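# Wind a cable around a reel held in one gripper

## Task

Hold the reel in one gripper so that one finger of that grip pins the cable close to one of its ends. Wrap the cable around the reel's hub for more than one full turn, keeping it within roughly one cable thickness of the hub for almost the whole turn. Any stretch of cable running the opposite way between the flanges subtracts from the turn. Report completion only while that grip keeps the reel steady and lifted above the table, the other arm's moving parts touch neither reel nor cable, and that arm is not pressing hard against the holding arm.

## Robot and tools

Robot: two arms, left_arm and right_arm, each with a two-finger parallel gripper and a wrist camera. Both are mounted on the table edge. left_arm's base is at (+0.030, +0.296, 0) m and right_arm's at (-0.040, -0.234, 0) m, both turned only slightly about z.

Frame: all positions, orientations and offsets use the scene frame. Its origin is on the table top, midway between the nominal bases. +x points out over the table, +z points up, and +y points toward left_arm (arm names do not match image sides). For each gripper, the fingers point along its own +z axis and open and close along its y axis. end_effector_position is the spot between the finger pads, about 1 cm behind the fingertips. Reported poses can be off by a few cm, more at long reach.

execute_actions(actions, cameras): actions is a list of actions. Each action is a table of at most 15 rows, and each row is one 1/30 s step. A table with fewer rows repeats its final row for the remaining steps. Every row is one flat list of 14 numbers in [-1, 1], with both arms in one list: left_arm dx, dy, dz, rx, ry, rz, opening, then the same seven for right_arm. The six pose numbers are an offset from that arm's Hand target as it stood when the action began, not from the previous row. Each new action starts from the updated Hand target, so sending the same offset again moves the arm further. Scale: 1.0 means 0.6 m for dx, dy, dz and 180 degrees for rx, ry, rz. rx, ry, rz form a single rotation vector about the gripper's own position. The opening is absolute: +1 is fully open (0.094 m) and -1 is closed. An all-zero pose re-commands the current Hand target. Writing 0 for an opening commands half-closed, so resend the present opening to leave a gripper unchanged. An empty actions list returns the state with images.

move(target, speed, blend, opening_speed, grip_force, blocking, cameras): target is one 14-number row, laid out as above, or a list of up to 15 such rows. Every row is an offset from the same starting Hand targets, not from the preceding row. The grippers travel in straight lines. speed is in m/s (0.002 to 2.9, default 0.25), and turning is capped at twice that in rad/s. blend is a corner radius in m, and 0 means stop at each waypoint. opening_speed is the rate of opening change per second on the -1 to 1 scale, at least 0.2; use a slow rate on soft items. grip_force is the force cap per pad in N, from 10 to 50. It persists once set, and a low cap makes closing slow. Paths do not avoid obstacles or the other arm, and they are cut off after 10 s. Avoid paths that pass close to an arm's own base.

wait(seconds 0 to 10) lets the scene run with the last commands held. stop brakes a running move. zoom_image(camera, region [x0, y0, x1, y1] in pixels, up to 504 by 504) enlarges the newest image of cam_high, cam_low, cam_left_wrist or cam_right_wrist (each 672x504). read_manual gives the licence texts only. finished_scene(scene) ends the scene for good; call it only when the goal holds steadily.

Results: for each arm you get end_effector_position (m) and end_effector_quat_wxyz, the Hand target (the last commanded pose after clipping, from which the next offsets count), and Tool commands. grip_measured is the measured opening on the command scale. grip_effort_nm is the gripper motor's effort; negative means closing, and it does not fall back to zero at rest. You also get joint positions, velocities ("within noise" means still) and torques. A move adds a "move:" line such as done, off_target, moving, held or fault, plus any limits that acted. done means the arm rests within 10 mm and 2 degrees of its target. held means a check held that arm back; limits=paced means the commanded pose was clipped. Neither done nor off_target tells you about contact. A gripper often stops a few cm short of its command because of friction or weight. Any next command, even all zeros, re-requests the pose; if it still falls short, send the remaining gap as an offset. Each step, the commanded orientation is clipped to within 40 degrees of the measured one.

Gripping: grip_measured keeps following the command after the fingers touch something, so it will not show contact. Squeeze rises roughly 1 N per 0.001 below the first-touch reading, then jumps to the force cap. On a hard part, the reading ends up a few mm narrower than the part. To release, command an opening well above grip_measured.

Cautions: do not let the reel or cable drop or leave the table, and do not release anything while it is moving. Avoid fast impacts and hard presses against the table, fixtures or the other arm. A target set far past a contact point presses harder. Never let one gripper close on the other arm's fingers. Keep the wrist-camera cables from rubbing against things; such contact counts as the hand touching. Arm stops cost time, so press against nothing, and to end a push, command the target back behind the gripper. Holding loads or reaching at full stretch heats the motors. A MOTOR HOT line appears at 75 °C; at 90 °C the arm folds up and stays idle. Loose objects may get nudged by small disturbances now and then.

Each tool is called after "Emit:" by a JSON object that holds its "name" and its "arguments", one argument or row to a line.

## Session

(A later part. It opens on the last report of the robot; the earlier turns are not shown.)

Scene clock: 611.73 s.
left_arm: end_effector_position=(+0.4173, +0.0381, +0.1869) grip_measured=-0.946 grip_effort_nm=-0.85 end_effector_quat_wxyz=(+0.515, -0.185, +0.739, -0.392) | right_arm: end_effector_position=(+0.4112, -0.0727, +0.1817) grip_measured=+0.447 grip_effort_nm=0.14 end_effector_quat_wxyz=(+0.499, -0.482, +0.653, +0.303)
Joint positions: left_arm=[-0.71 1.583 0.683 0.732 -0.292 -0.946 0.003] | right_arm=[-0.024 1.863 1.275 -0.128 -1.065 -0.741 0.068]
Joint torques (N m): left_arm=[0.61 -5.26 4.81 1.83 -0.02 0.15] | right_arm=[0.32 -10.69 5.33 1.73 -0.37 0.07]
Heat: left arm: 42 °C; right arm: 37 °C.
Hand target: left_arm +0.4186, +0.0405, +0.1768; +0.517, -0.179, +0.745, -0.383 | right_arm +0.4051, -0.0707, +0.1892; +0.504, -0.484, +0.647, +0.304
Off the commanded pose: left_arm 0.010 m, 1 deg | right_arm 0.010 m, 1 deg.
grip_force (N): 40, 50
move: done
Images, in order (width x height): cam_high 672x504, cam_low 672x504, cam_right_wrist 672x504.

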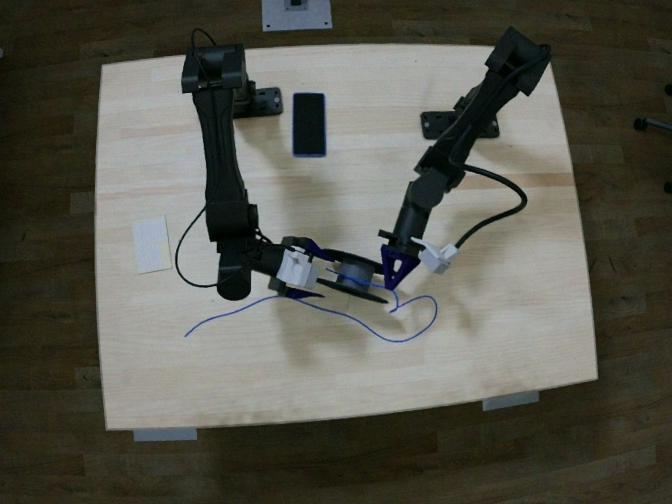

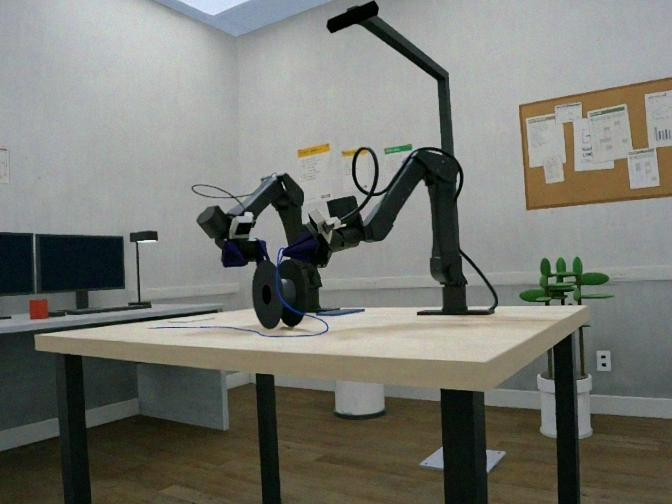

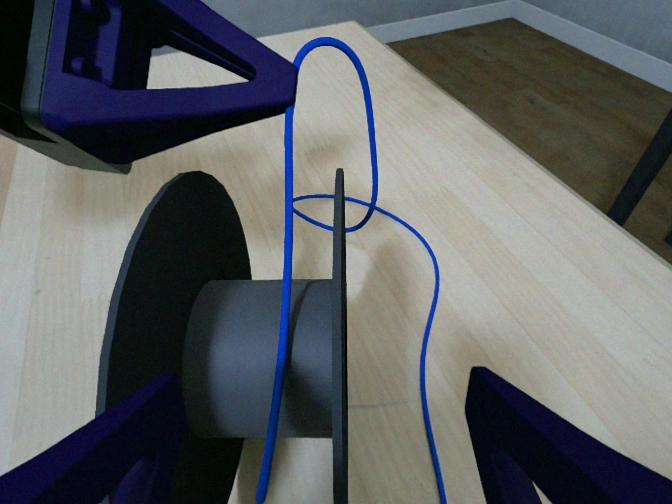

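Emit:
{"name": "move", "arguments": {
  "target": [0,0,0,0,0,0,-1,0.0232,0.042,-0.0192,0,0,0,0.4],
  "speed": 0.06,
  "cameras": ["cam_low", "cam_right_wrist", "cam_high"]
}}

Emit:
{"name": "zoom_image", "arguments": {
  "camera": "cam_low",
  "region": [200, 190, 340, 340]
}}

Emit:
{"name": "zoom_image", "arguments": {
  "camera": "cam_high",
  "region": [280, 220, 420, 320]
}}

Scene clock: 627.90 s.
left_arm: end_effector_position=(+0.4173, +0.0381, +0.1869) grip_measured=-0.946 grip_effort_nm=-0.85 end_effector_quat_wxyz=(+0.515, -0.185, +0.739, -0.392) | right_arm: end_effector_position=(+0.4192, -0.0482, +0.1806) grip_measured=+0.403 grip_effort_nm=-0.15 end_effector_quat_wxyz=(+0.506, -0.484, +0.648, +0.298)
Joint positions: left_arm=[-0.71 1.583 0.683 0.732 -0.292 -0.946 0.003] | right_arm=[0.038 1.887 1.275 -0.017 -1.016 -0.663 0.066]
Joint torques (N m): left_arm=[0.61 -5.26 4.79 1.82 -0.02 0.15] | right_arm=[0.42 -7.77 6.68 1.84 -0.3 0.06]
Heat: left arm: 43 °C; right arm: 36 °C.
Hand target: left_arm +0.4186, +0.0405, +0.1768; +0.517, -0.179, +0.745, -0.383 | right_arm +0.4190, -0.0454, +0.1776; +0.504, -0.484, +0.648, +0.304
Off the commanded pose: left_arm 0.010 m, 1 deg | right_arm 0.004 m, 1 deg.
grip_force (N): 40, 50
move: done
Images, in order (width x height): cam_high 672x504, cam_low 672x504, cam_right_wrist 672x504.

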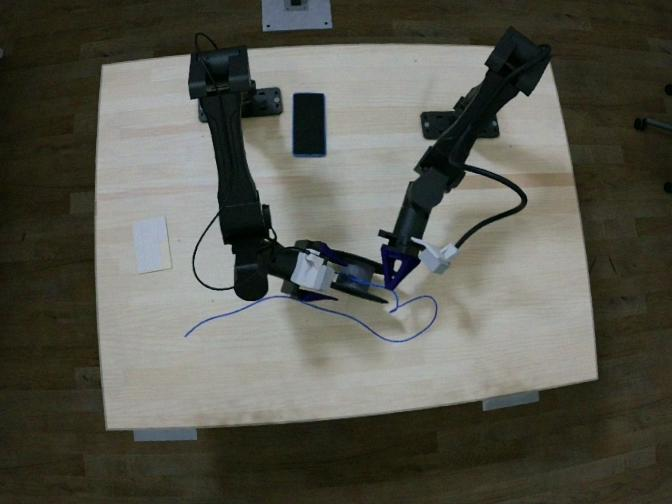

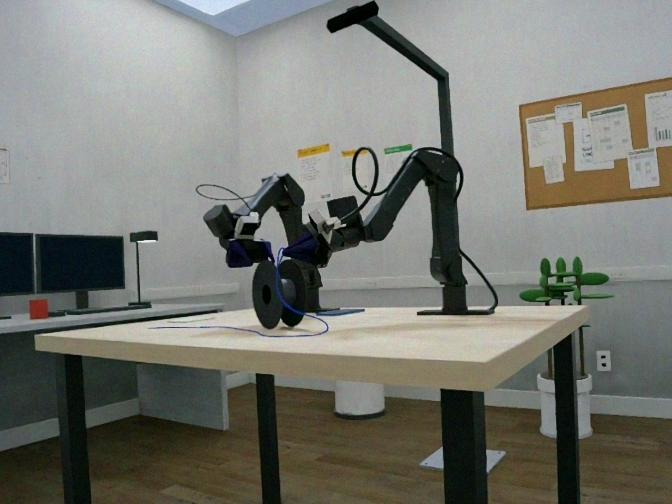

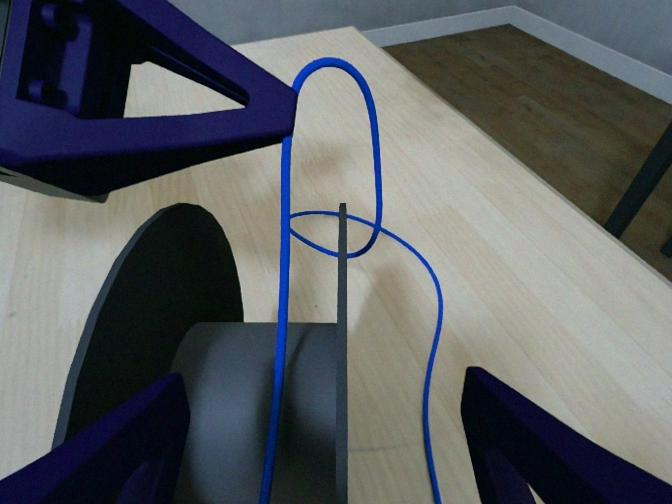

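Scaled by 3.360.

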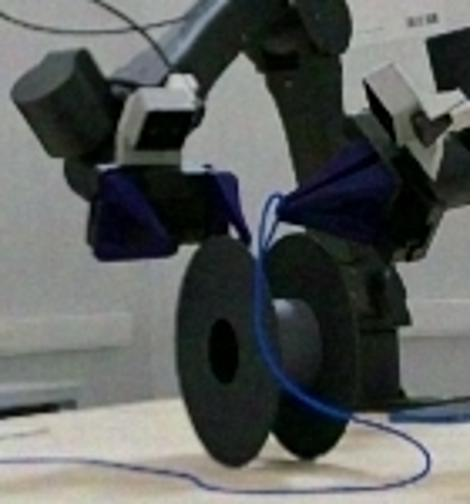

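Scaled by 3.600.

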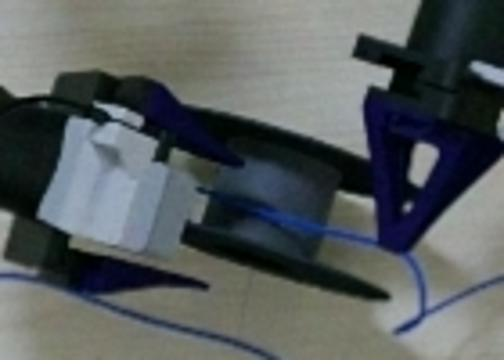

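Emit:
{"name": "move", "arguments": {
  "target": [
    [0,0,0,0,0,0,-1,0,0,-0.022,0,0,0,0.4],
    [0,0,0,0,0,0,-1,0,0,-0.022,0,0,0,-0.6]
  ],
  "speed": 0.06,
  "opening_speed": 0.6,
  "cameras": ["cam_low", "cam_right_wrist", "cam_high"]
}}

Emit:
{"name": "zoom_image", "arguments": {
  "camera": "cam_high",
  "region": [280, 220, 420, 320]
}}

Scene clock: 643.17 s.
left_arm: end_effector_position=(+0.4173, +0.0381, +0.1869) grip_measured=-0.946 grip_effort_nm=-0.85 end_effector_quat_wxyz=(+0.515, -0.185, +0.739, -0.392) | right_arm: end_effector_position=(+0.4227, -0.0480, +0.1743) grip_measured=-0.597 grip_effort_nm=-0.15 end_effector_quat_wxyz=(+0.513, -0.487, +0.644, +0.294)
Joint positions: left_arm=[-0.71 1.583 0.683 0.732 -0.292 -0.946 0.003] | right_arm=[0.038 1.905 1.262 0.033 -1.015 -0.662 0.019]
Joint torques (N m): left_arm=[0.61 -5.26 4.79 1.82 -0.02 0.15] | right_arm=[0.42 -7.8 5.39 1.85 -0.3 0.06]
Heat: left arm: 43 °C; right arm: 36 °C.
Hand target: left_arm +0.4186, +0.0405, +0.1768; +0.517, -0.179, +0.745, -0.383 | right_arm +0.4190, -0.0455, +0.1645; +0.504, -0.484, +0.647, +0.304
Off the commanded pose: left_arm 0.010 m, 1 deg | right_arm 0.011 m, 2 deg.
grip_force (N): 40, 50
move: off_target (right_arm); target 2's new opening was sent with right_arm's hand 0.011 m and 2 deg from that target
Images, in order (width x height): cam_high 672x504, cam_low 672x504, cam_right_wrist 672x504.

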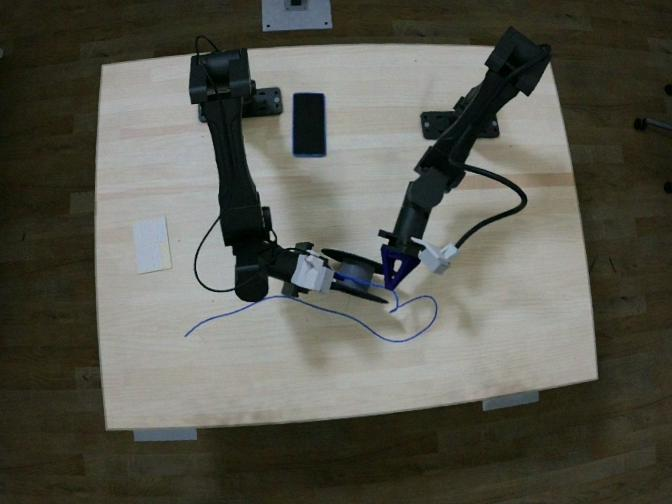

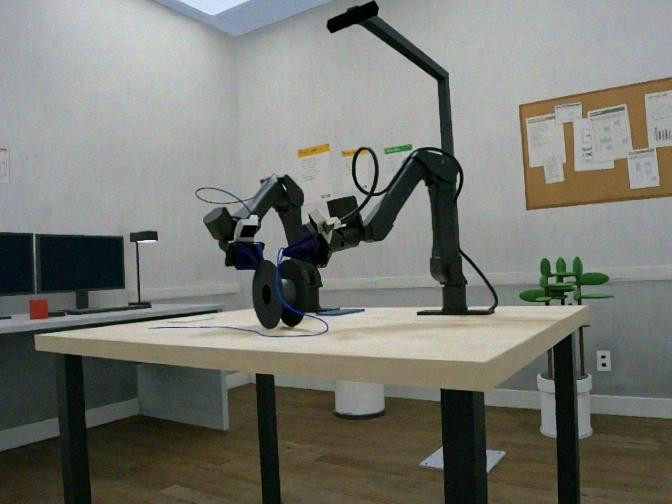

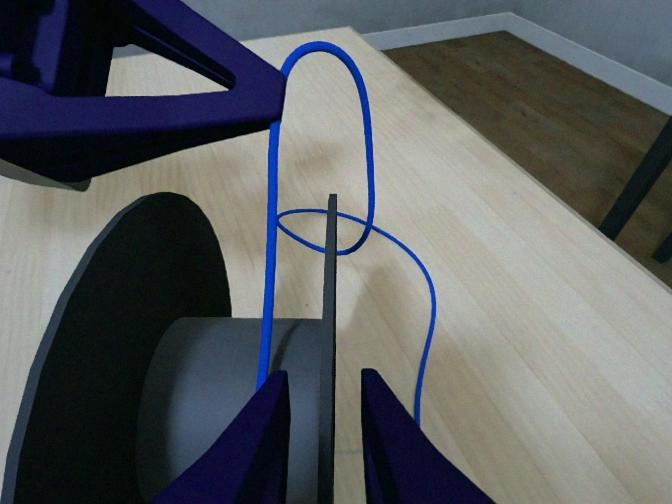

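Scaled by 3.600.

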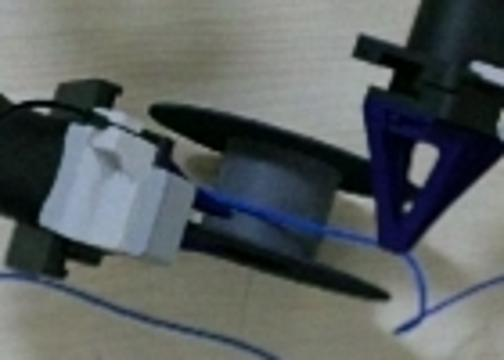

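Emit:
{"name": "move", "arguments": {
  "target": [
    [0,0,0,0,0,0,-1,0,0,0,0,0,0,0.4],
    [0,0,0,-0.1259,0.054,0.0223,-1,0,0,0,0,0,0,0.4]
  ],
  "speed": 0.1,
  "cameras": ["cam_low", "cam_right_wrist", "cam_high"]
}}

Emit:
{"name": "zoom_image", "arguments": {
  "camera": "cam_low",
  "region": [200, 190, 340, 340]
}}

Scene clock: 673.40 s.
left_arm: end_effector_position=(+0.4174, +0.0376, +0.1874) grip_measured=-0.946 grip_effort_nm=-0.85 end_effector_quat_wxyz=(+0.421, -0.333, +0.685, -0.493) | right_arm: end_effector_position=(+0.4227, -0.0480, +0.1743) grip_measured=+0.397 grip_effort_nm=0.14 end_effector_quat_wxyz=(+0.512, -0.486, +0.644, +0.294)
Joint positions: left_arm=[-0.707 1.583 0.683 0.734 -0.283 -1.363 0.003] | right_arm=[0.038 1.905 1.262 0.033 -1.015 -0.662 0.066]
Joint torques (N m): left_arm=[0.68 -5.34 4.72 1.81 -0.02 -0.01] | right_arm=[0.47 -7.83 5.39 1.86 -0.32 0.06]
Heat: left arm: 43 °C; right arm: 37 °C.
Hand target: left_arm +0.4186, +0.0405, +0.1769; +0.420, -0.334, +0.689, -0.487 | right_arm +0.4190, -0.0455, +0.1645; +0.504, -0.484, +0.647, +0.304
Off the commanded pose: left_arm 0.011 m, 1 deg | right_arm 0.011 m, 2 deg.
grip_force (N): 40, 50
move: off_target (left_arm, right_arm)
Images, in order (width x height): cam_high 672x504, cam_low 672x504, cam_right_wrist 672x504.

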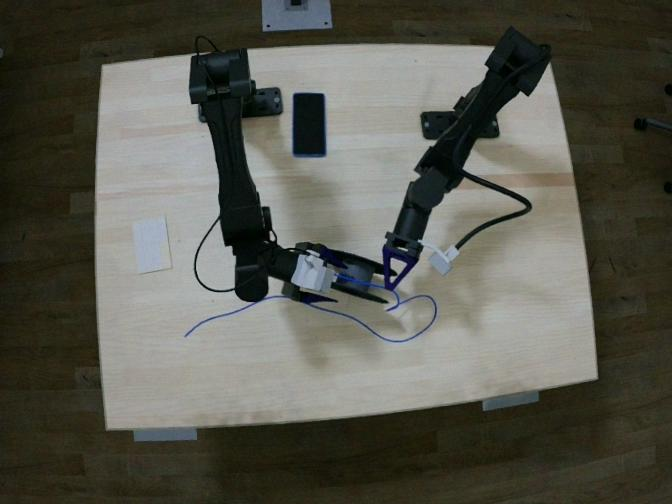

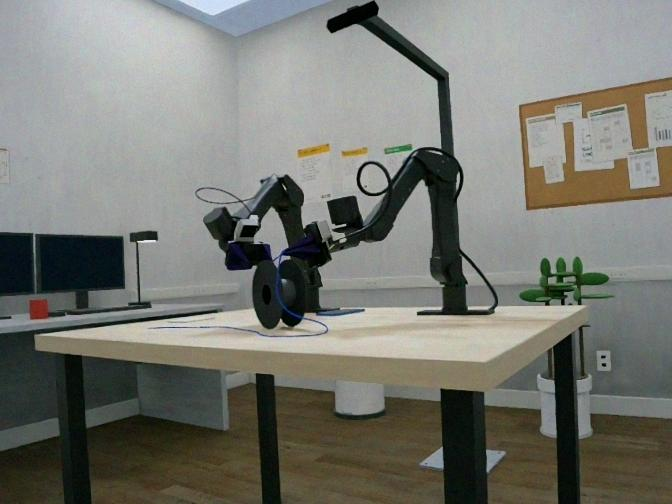

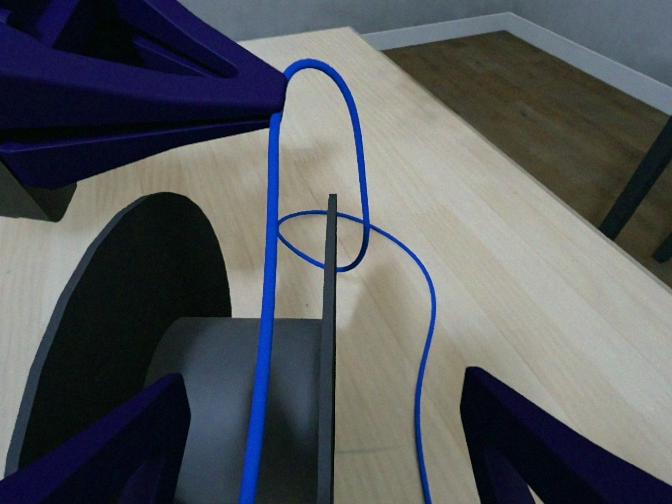

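Scaled by 3.360.

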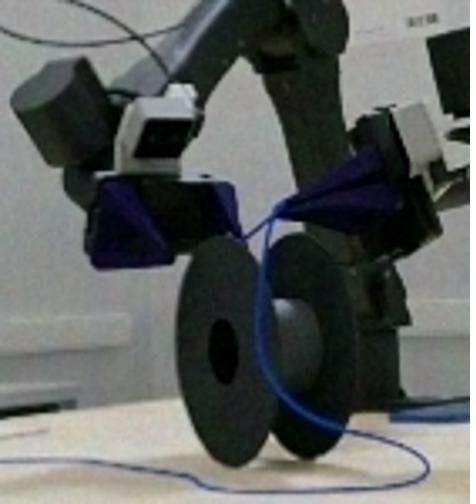

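Emit:
{"name": "zoom_image", "arguments": {
  "camera": "cam_right_wrist",
  "region": [160, 240, 400, 504]
}}

Scaled by 1.909.

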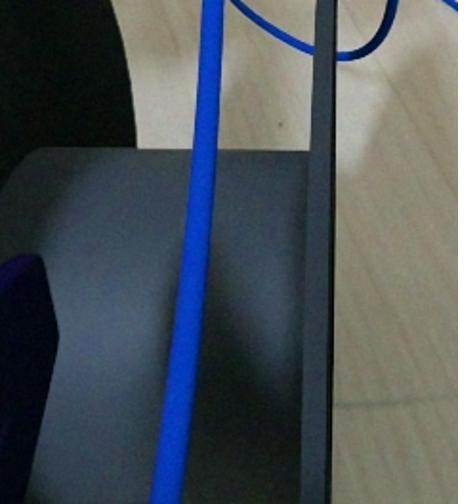

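Emit:
{"name": "zoom_image", "arguments": {
  "camera": "cam_low",
  "region": [215, 225, 315, 335]
}}

Scaled by 4.582.

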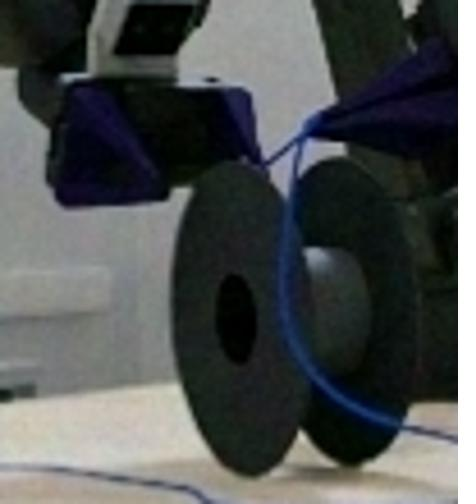

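Emit:
{"name": "move", "arguments": {
  "target": [0,0,0,0,0,0,-1,0,0,0,0,0,0,-0.65],
  "speed": 0.06,
  "opening_speed": 0.6,
  "cameras": ["cam_low", "cam_right_wrist"]
}}

Emit:
{"name": "zoom_image", "arguments": {
  "camera": "cam_right_wrist",
  "region": [200, 260, 440, 504]
}}

Scene clock: 742.20 s.
left_arm: end_effector_position=(+0.4174, +0.0376, +0.1874) grip_measured=-0.946 grip_effort_nm=-0.85 end_effector_quat_wxyz=(+0.421, -0.333, +0.685, -0.493) | right_arm: end_effector_position=(+0.4228, -0.0480, +0.1744) grip_measured=-0.647 grip_effort_nm=-0.15 end_effector_quat_wxyz=(+0.513, -0.486, +0.644, +0.294)
Joint positions: left_arm=[-0.707 1.583 0.683 0.734 -0.283 -1.364 0.003] | right_arm=[0.038 1.905 1.262 0.034 -1.015 -0.662 0.017]
Joint torques (N m): left_arm=[0.68 -5.35 4.71 1.81 -0.03 -0.01] | right_arm=[0.42 -7.84 5.39 1.85 -0.31 0.07]
Heat: left arm: 43 °C; right arm: 36 °C.
Hand target: left_arm +0.4186, +0.0405, +0.1768; +0.420, -0.334, +0.689, -0.487 | right_arm +0.4190, -0.0455, +0.1645; +0.504, -0.484, +0.647, +0.304
Off the commanded pose: left_arm 0.011 m, 1 deg | right_arm 0.011 m, 2 deg.
grip_force (N): 40, 50
move: off_target (left_arm, right_arm)
Images, in order (width x height): cam_low 672x504, cam_right_wrist 672x504.

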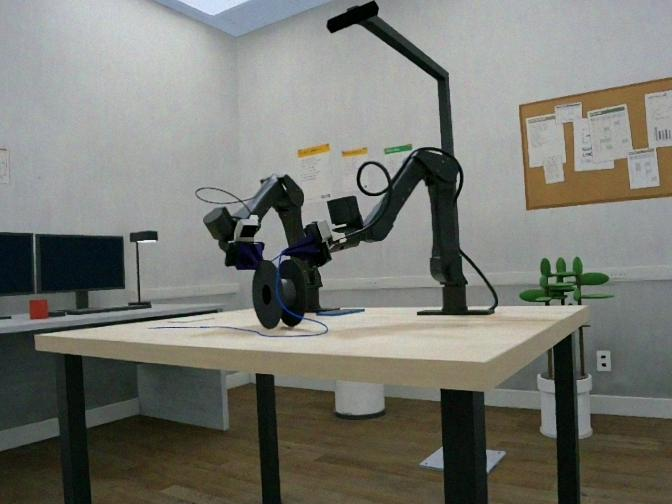

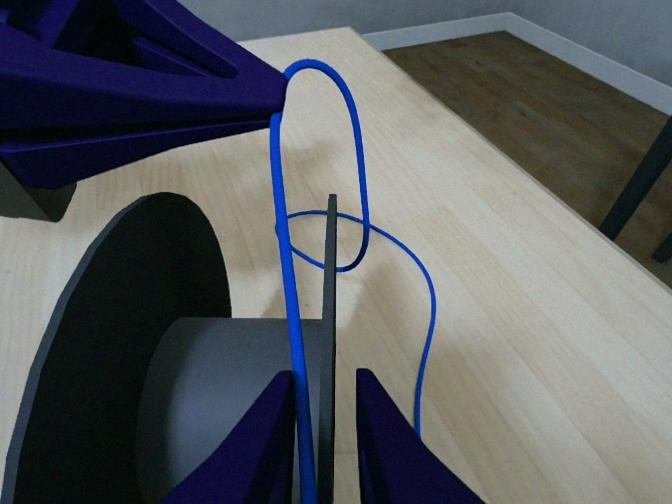

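Scaled by 2.066.

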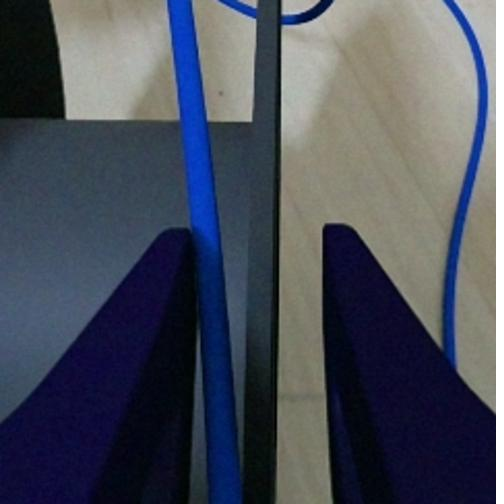

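Emit:
{"name": "move", "arguments": {
  "target": [0,0,0,0,0,0,-1,0,0,0,0,0,0,-1],
  "speed": 0.06,
  "opening_speed": 0.4,
  "cameras": ["cam_low", "cam_right_wrist", "cam_high"]
}}

Emit:
{"name": "zoom_image", "arguments": {
  "camera": "cam_right_wrist",
  "region": [200, 260, 440, 504]
}}

Scene clock: 747.27 s.
left_arm: end_effector_position=(+0.4173, +0.0374, +0.1875) grip_measured=-0.946 grip_effort_nm=-0.85 end_effector_quat_wxyz=(+0.421, -0.333, +0.685, -0.494) | right_arm: end_effector_position=(+0.4228, -0.0480, +0.1744) grip_measured=-0.863 grip_effort_nm=-1.04 end_effector_quat_wxyz=(+0.512, -0.485, +0.645, +0.295)
Joint positions: left_arm=[-0.707 1.583 0.683 0.735 -0.282 -1.364 0.003] | right_arm=[0.038 1.905 1.262 0.034 -1.015 -0.658 0.006]
Joint torques (N m): left_arm=[0.68 -5.35 4.71 1.8 -0.04 0] | right_arm=[0.46 -7.82 5.44 1.84 -0.31 0.03]
Heat: left arm: 43 °C; right arm: 36 °C.
Hand target: left_arm +0.4186, +0.0405, +0.1769; +0.420, -0.334, +0.689, -0.487 | right_arm +0.4190, -0.0455, +0.1645; +0.504, -0.484, +0.647, +0.304
Off the commanded pose: left_arm 0.011 m, 1 deg | right_arm 0.011 m, 1 deg.
grip_force (N): 40, 50
move: off_target (left_arm, right_arm)
Images, in order (width x height): cam_high 672x504, cam_low 672x504, cam_right_wrist 672x504.

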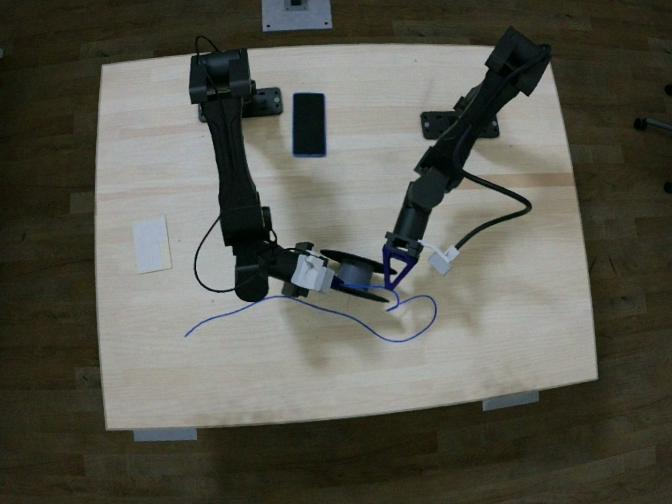

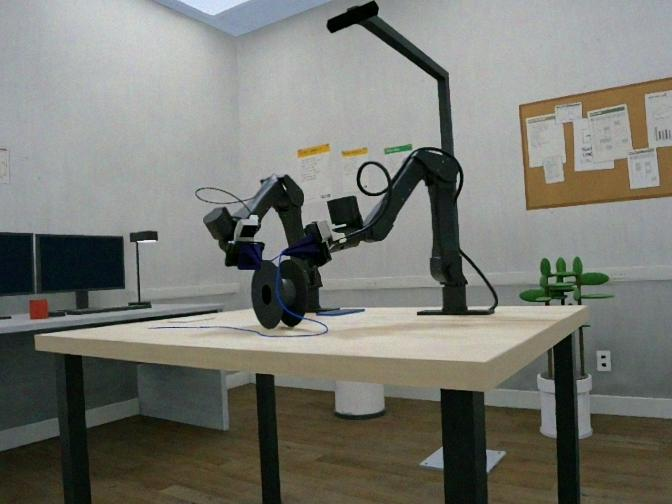

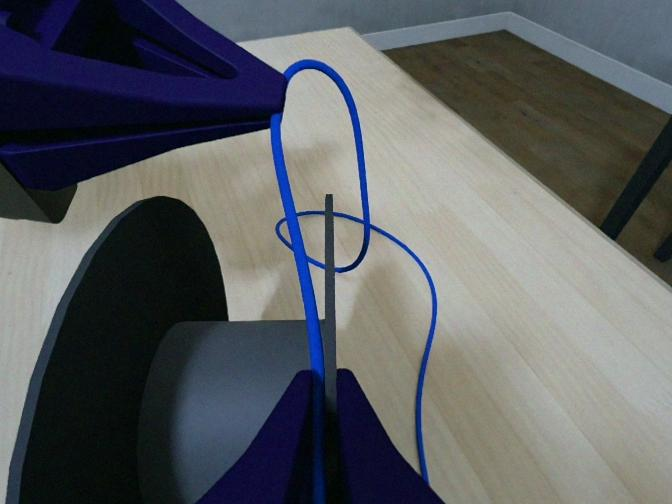

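Scaled by 2.066.

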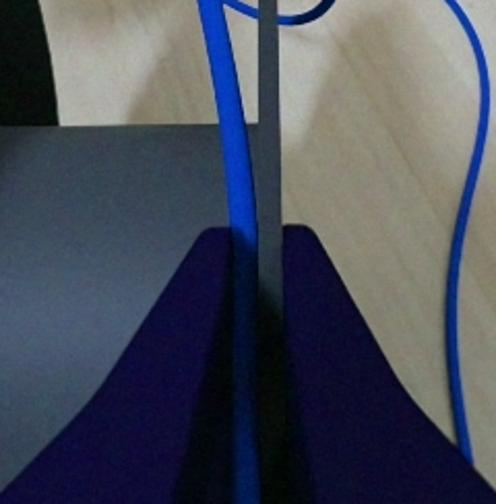

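Emit:
{"name": "move", "arguments": {
  "target": [
    [0,0,0,0,0,0,-0.6,0,0,0,0,0,0,-1],
    [-0.16,0.07,0.04,0,0,0,-0.6,0,0,0,0,0,0,-1]
  ],
  "speed": 0.08,
  "cameras": ["cam_low", "cam_right_wrist", "cam_high", "cam_left_wrist"]
}}

Emit:
{"name": "zoom_image", "arguments": {
  "camera": "cam_high",
  "region": [300, 220, 460, 350]
}}

Emit:
{"name": "zoom_image", "arguments": {
  "camera": "cam_low",
  "region": [215, 225, 345, 345]
}}

Scene clock: 772.30 s.
left_arm: end_effector_position=(+0.3259, +0.0774, +0.2029) grip_measured=-0.602 grip_effort_nm=0.11 end_effector_quat_wxyz=(+0.415, -0.331, +0.689, -0.493) | right_arm: end_effector_position=(+0.4228, -0.0480, +0.1744) grip_measured=-0.863 grip_effort_nm=-1.04 end_effector_quat_wxyz=(+0.512, -0.485, +0.645, +0.295)
Joint positions: left_arm=[-0.841 1.1 0.42 0.495 -0.403 -1.392 0.019] | right_arm=[0.038 1.905 1.262 0.034 -1.015 -0.658 0.006]
Joint torques (N m): left_arm=[-0.68 -4.77 5.3 1.51 -0.31 -0.01] | right_arm=[0.43 -7.8 5.37 1.85 -0.3 0.04]
Heat: left arm: 43 °C; right arm: 36 °C.
Hand target: left_arm +0.3226, +0.0825, +0.2010; +0.420, -0.334, +0.689, -0.487 | right_arm +0.4190, -0.0455, +0.1645; +0.504, -0.484, +0.647, +0.304
Off the commanded pose: left_arm 0.006 m, 1 deg | right_arm 0.011 m, 1 deg.
grip_force (N): 40, 50
move: off_target (right_arm)

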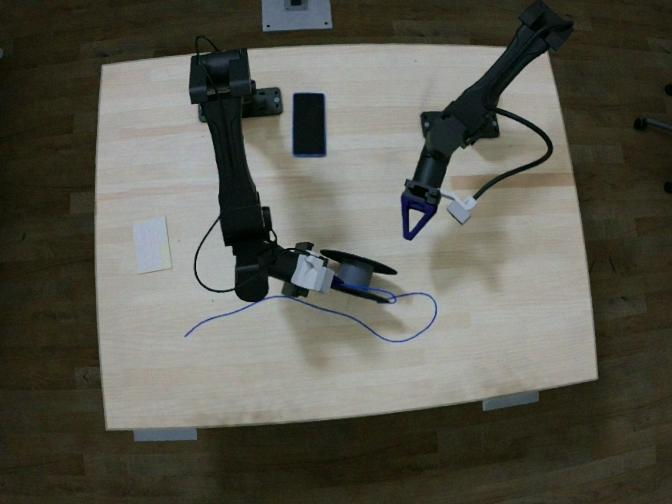

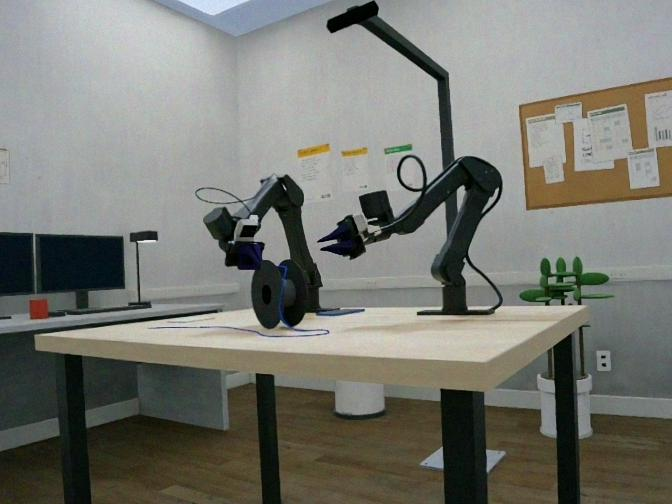

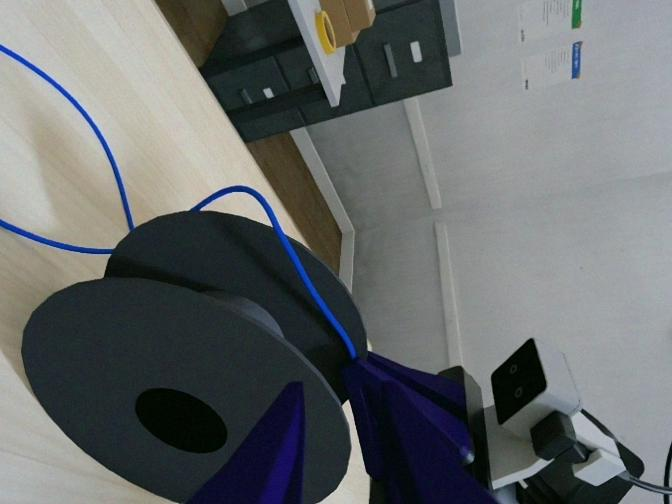

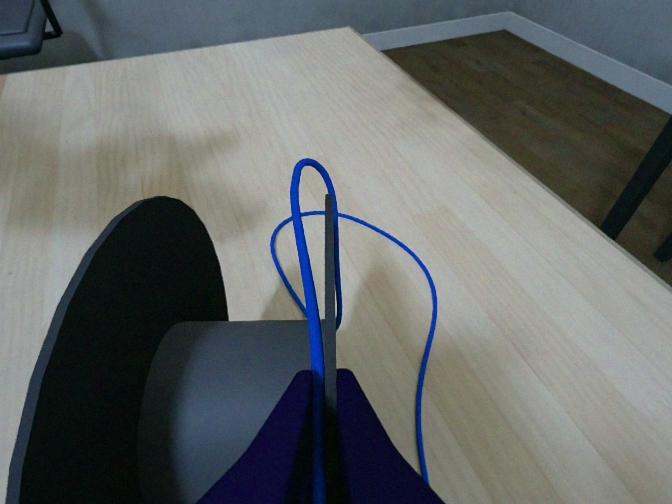

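Scaled by 3.150.

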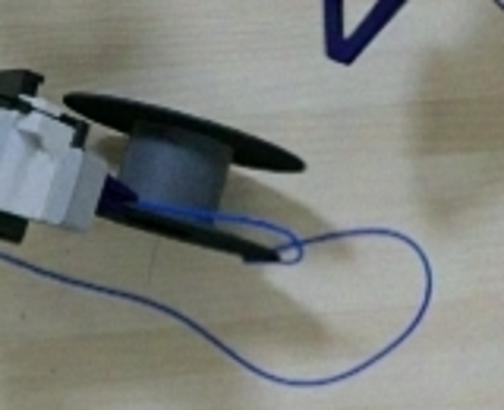

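Scaled by 3.877.

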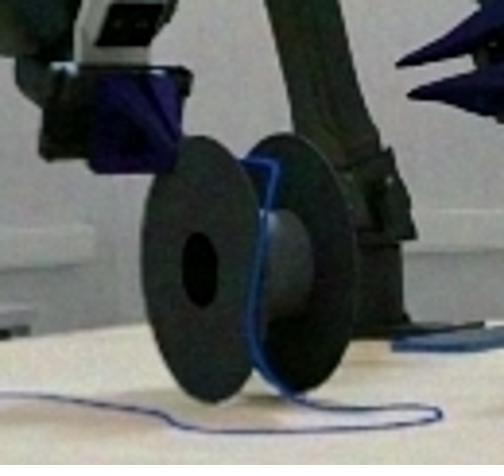

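Emit:
{"name": "move", "arguments": {
  "target": [0.1157,0.0247,-0.0635,0.6054,-0.2409,-0.1428,-0.6,0,0,0,0,0,0,-1],
  "speed": 0.2,
  "cameras": ["cam_low", "cam_right_wrist", "cam_high", "cam_left_wrist"]
}}

Emit:
{"name": "zoom_image", "arguments": {
  "camera": "cam_low",
  "region": [215, 225, 345, 345]
}}

Scene clock: 826.53 s.
left_arm: end_effector_position=(+0.3833, +0.1034, +0.1492) grip_measured=-0.602 grip_effort_nm=0.11 end_effector_quat_wxyz=(+0.580, +0.451, +0.667, +0.122) | right_arm: end_effector_position=(+0.4228, -0.0480, +0.1744) grip_measured=-0.863 grip_effort_nm=-1.04 end_effector_quat_wxyz=(+0.512, -0.485, +0.645, +0.295)
Joint positions: left_arm=[-0.594 1.357 0.467 0.583 -0.188 0.742 0.019] | right_arm=[0.038 1.905 1.262 0.034 -1.015 -0.658 0.006]
Joint torques (N m): left_arm=[0.58 -3.45 8.61 1.85 0.09 -0.05] | right_arm=[0.47 -7.79 5.39 1.85 -0.3 0.03]
Heat: left arm: 42 °C; right arm: 36 °C.
Hand target: left_arm +0.3920, +0.0973, +0.1629; +0.598, +0.443, +0.657, +0.116 | right_arm +0.4190, -0.0455, +0.1645; +0.504, -0.484, +0.647, +0.304
Off the commanded pose: left_arm 0.017 m, 3 deg | right_arm 0.011 m, 1 deg.
grip_force (N): 40, 50
move: off_target (left_arm, right_arm)

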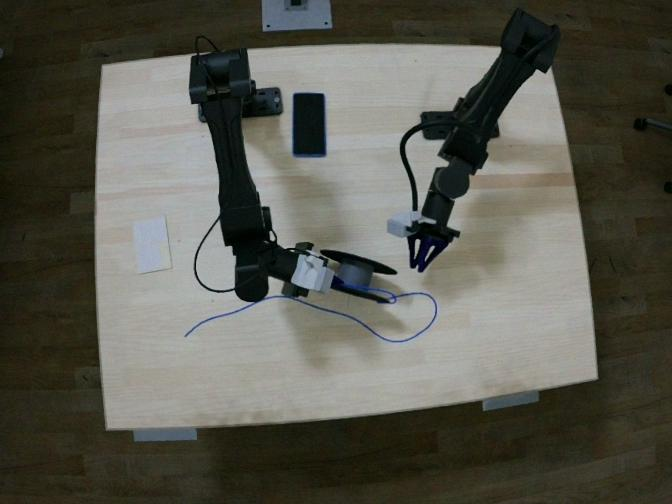

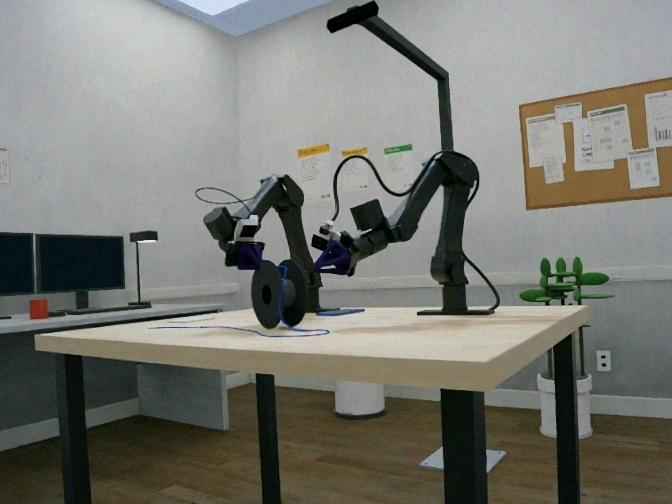

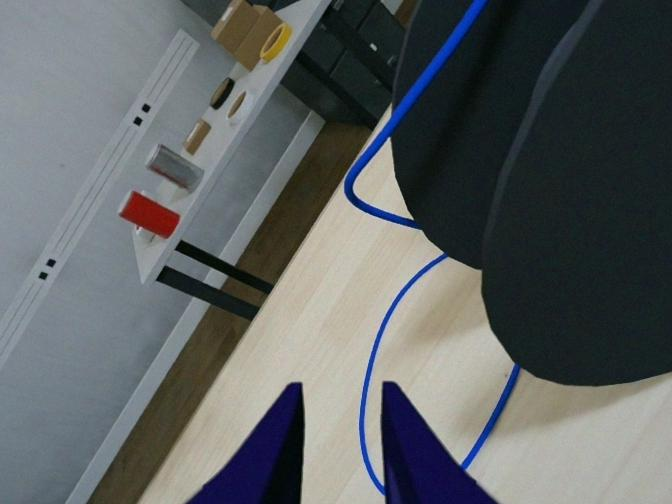

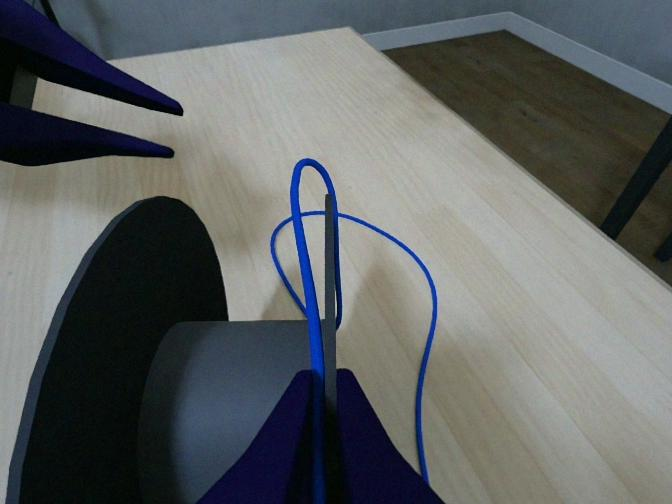

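Scaled by 3.877.

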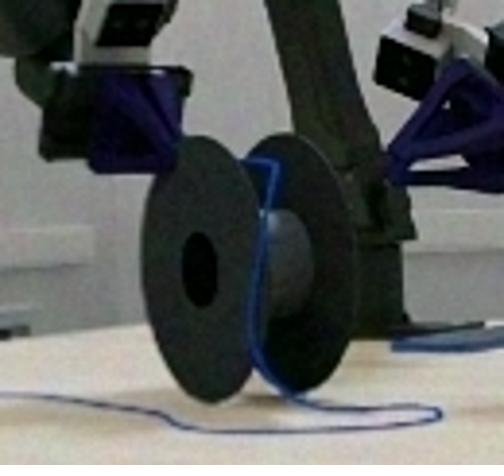

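Emit:
{"name": "move", "arguments": {
  "target": [
    [-0.033,0.03,0.117,0.1247,0.1172,-0.0897,-0.3,0,0,0,0,0,0,-1],
    [0.0787,0.0435,-0.055,0.3117,0.293,-0.2242,-0.3,0,0,0,0,0,0,-1]
  ],
  "speed": 0.2,
  "blend": [0.03,0],
  "cameras": ["cam_low", "cam_high", "cam_left_wrist"]
}}

Scene clock: 894.23 s.
left_arm: end_effector_position=(+0.4391, +0.1253, +0.1358) grip_measured=-0.302 grip_effort_nm=0.11 end_effector_quat_wxyz=(+0.021, +0.841, +0.540, +0.013) | right_arm: end_effector_position=(+0.4228, -0.0480, +0.1744) grip_measured=-0.863 grip_effort_nm=-1.04 end_effector_quat_wxyz=(+0.512, -0.485, +0.645, +0.295)
Joint positions: left_arm=[-0.404 2.254 2.266 -1.533 0.003 1.605 0.033] | right_arm=[0.038 1.905 1.262 0.034 -1.015 -0.658 0.006]
Joint torques (N m): left_arm=[-0.47 -9.87 7.72 0.17 -0.07 0.09] | right_arm=[0.46 -7.77 5.44 1.85 -0.31 0.05]
Heat: left arm: 42 °C; right arm: 35 °C.
Hand target: left_arm +0.4392, +0.1234, +0.1298; +0.000, +0.846, +0.533, +0.000 | right_arm +0.4190, -0.0455, +0.1645; +0.504, -0.484, +0.647, +0.304
Off the commanded pose: left_arm 0.006 m, 3 deg | right_arm 0.011 m, 1 deg.
joint sent to its limit (left arm) — joint 4 (wrist pitch), lower limit. The joint targets still meet the commanded pose.
grip_force (N): 40, 50
move: off_target (left_arm, right_arm)
Images, in order (width x height): cam_high 672x504, cam_low 672x504, cam_left_wrist 672x504.

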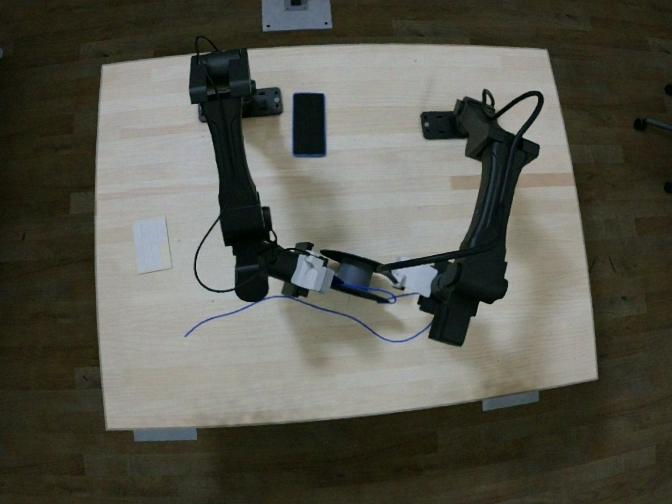

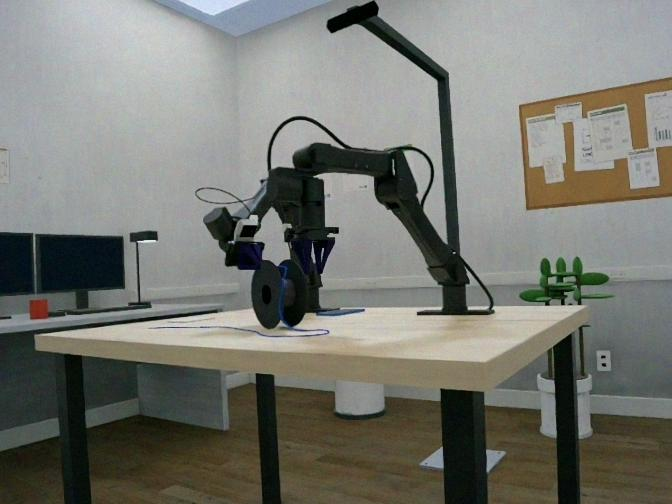

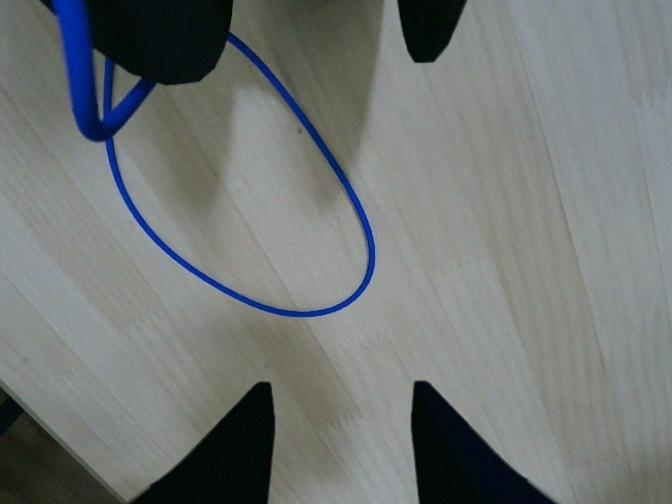

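Emit:
{"name": "move", "arguments": {
  "target": [
    [-0.0165,0.0078,-0.15,0,0,0,-0.3,0,0,0,0,0,0,-1],
    [-0.0165,0.0078,-0.236,0,0,0,-0.3,0,0,0,0,0,0,-1]
  ],
  "speed": [0.15,0.06],
  "blend": [0.005,0],
  "cameras": ["cam_left_wrist", "cam_right_wrist"]
}}

Scene clock: 910.80 s.
left_arm: end_effector_position=(+0.4394, +0.1475, +0.0080) grip_measured=-0.302 grip_effort_nm=0.11 end_effector_quat_wxyz=(-0.006, +0.837, +0.546, +0.025) | right_arm: end_effector_position=(+0.4211, -0.0463, +0.1773) grip_measured=-0.863 grip_effort_nm=-1.04 end_effector_quat_wxyz=(+0.516, -0.490, +0.636, +0.299)
Joint positions: left_arm=[-0.378 2.254 1.753 -1.049 -0.048 1.616 0.033] | right_arm=[0.038 1.905 1.262 0.043 -1.034 -0.663 0.006]
Joint torques (N m): left_arm=[-2.69 -9.95 3.4 0.56 0.39 -0.02] | right_arm=[0.46 -7.82 5.37 1.73 -0.15 0.1]
Heat: left arm: 39 °C; right arm: 35 °C.
Hand target: left_arm +0.4294, +0.1280, -0.0117; +0.000, +0.846, +0.533, +0.000 | right_arm +0.4191, -0.0455, +0.1645; +0.504, -0.484, +0.647, +0.304
Off the commanded pose: left_arm 0.030 m, 3 deg | right_arm 0.013 m, 2 deg.
grip_force (N): 40, 50
move: off_target (left_arm, right_arm)
Images, in order (width x height): cam_left_wrist 672x504, cam_right_wrist 672x504.

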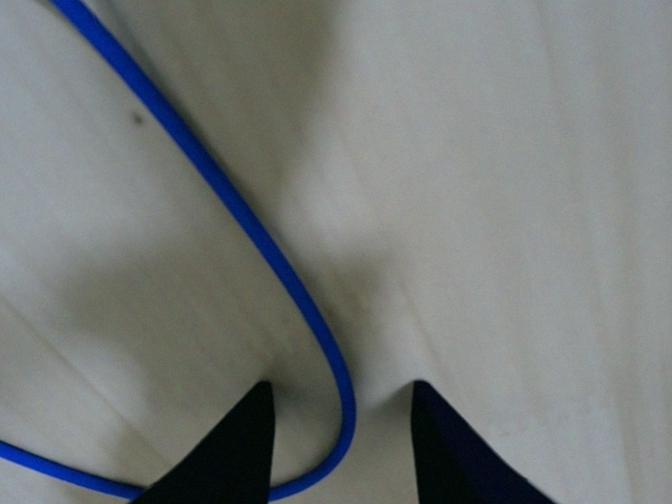

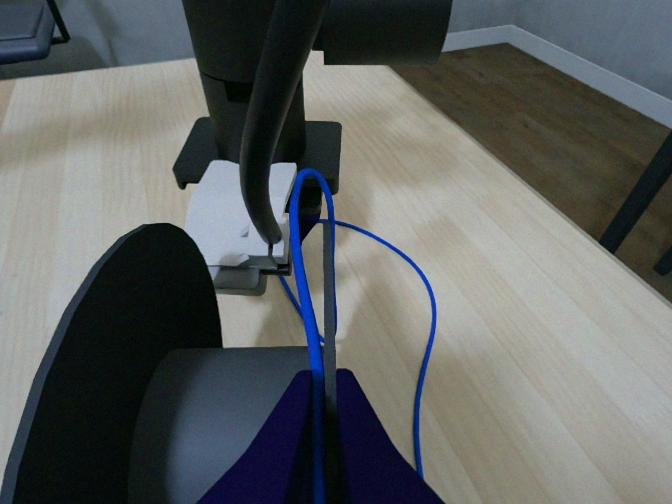

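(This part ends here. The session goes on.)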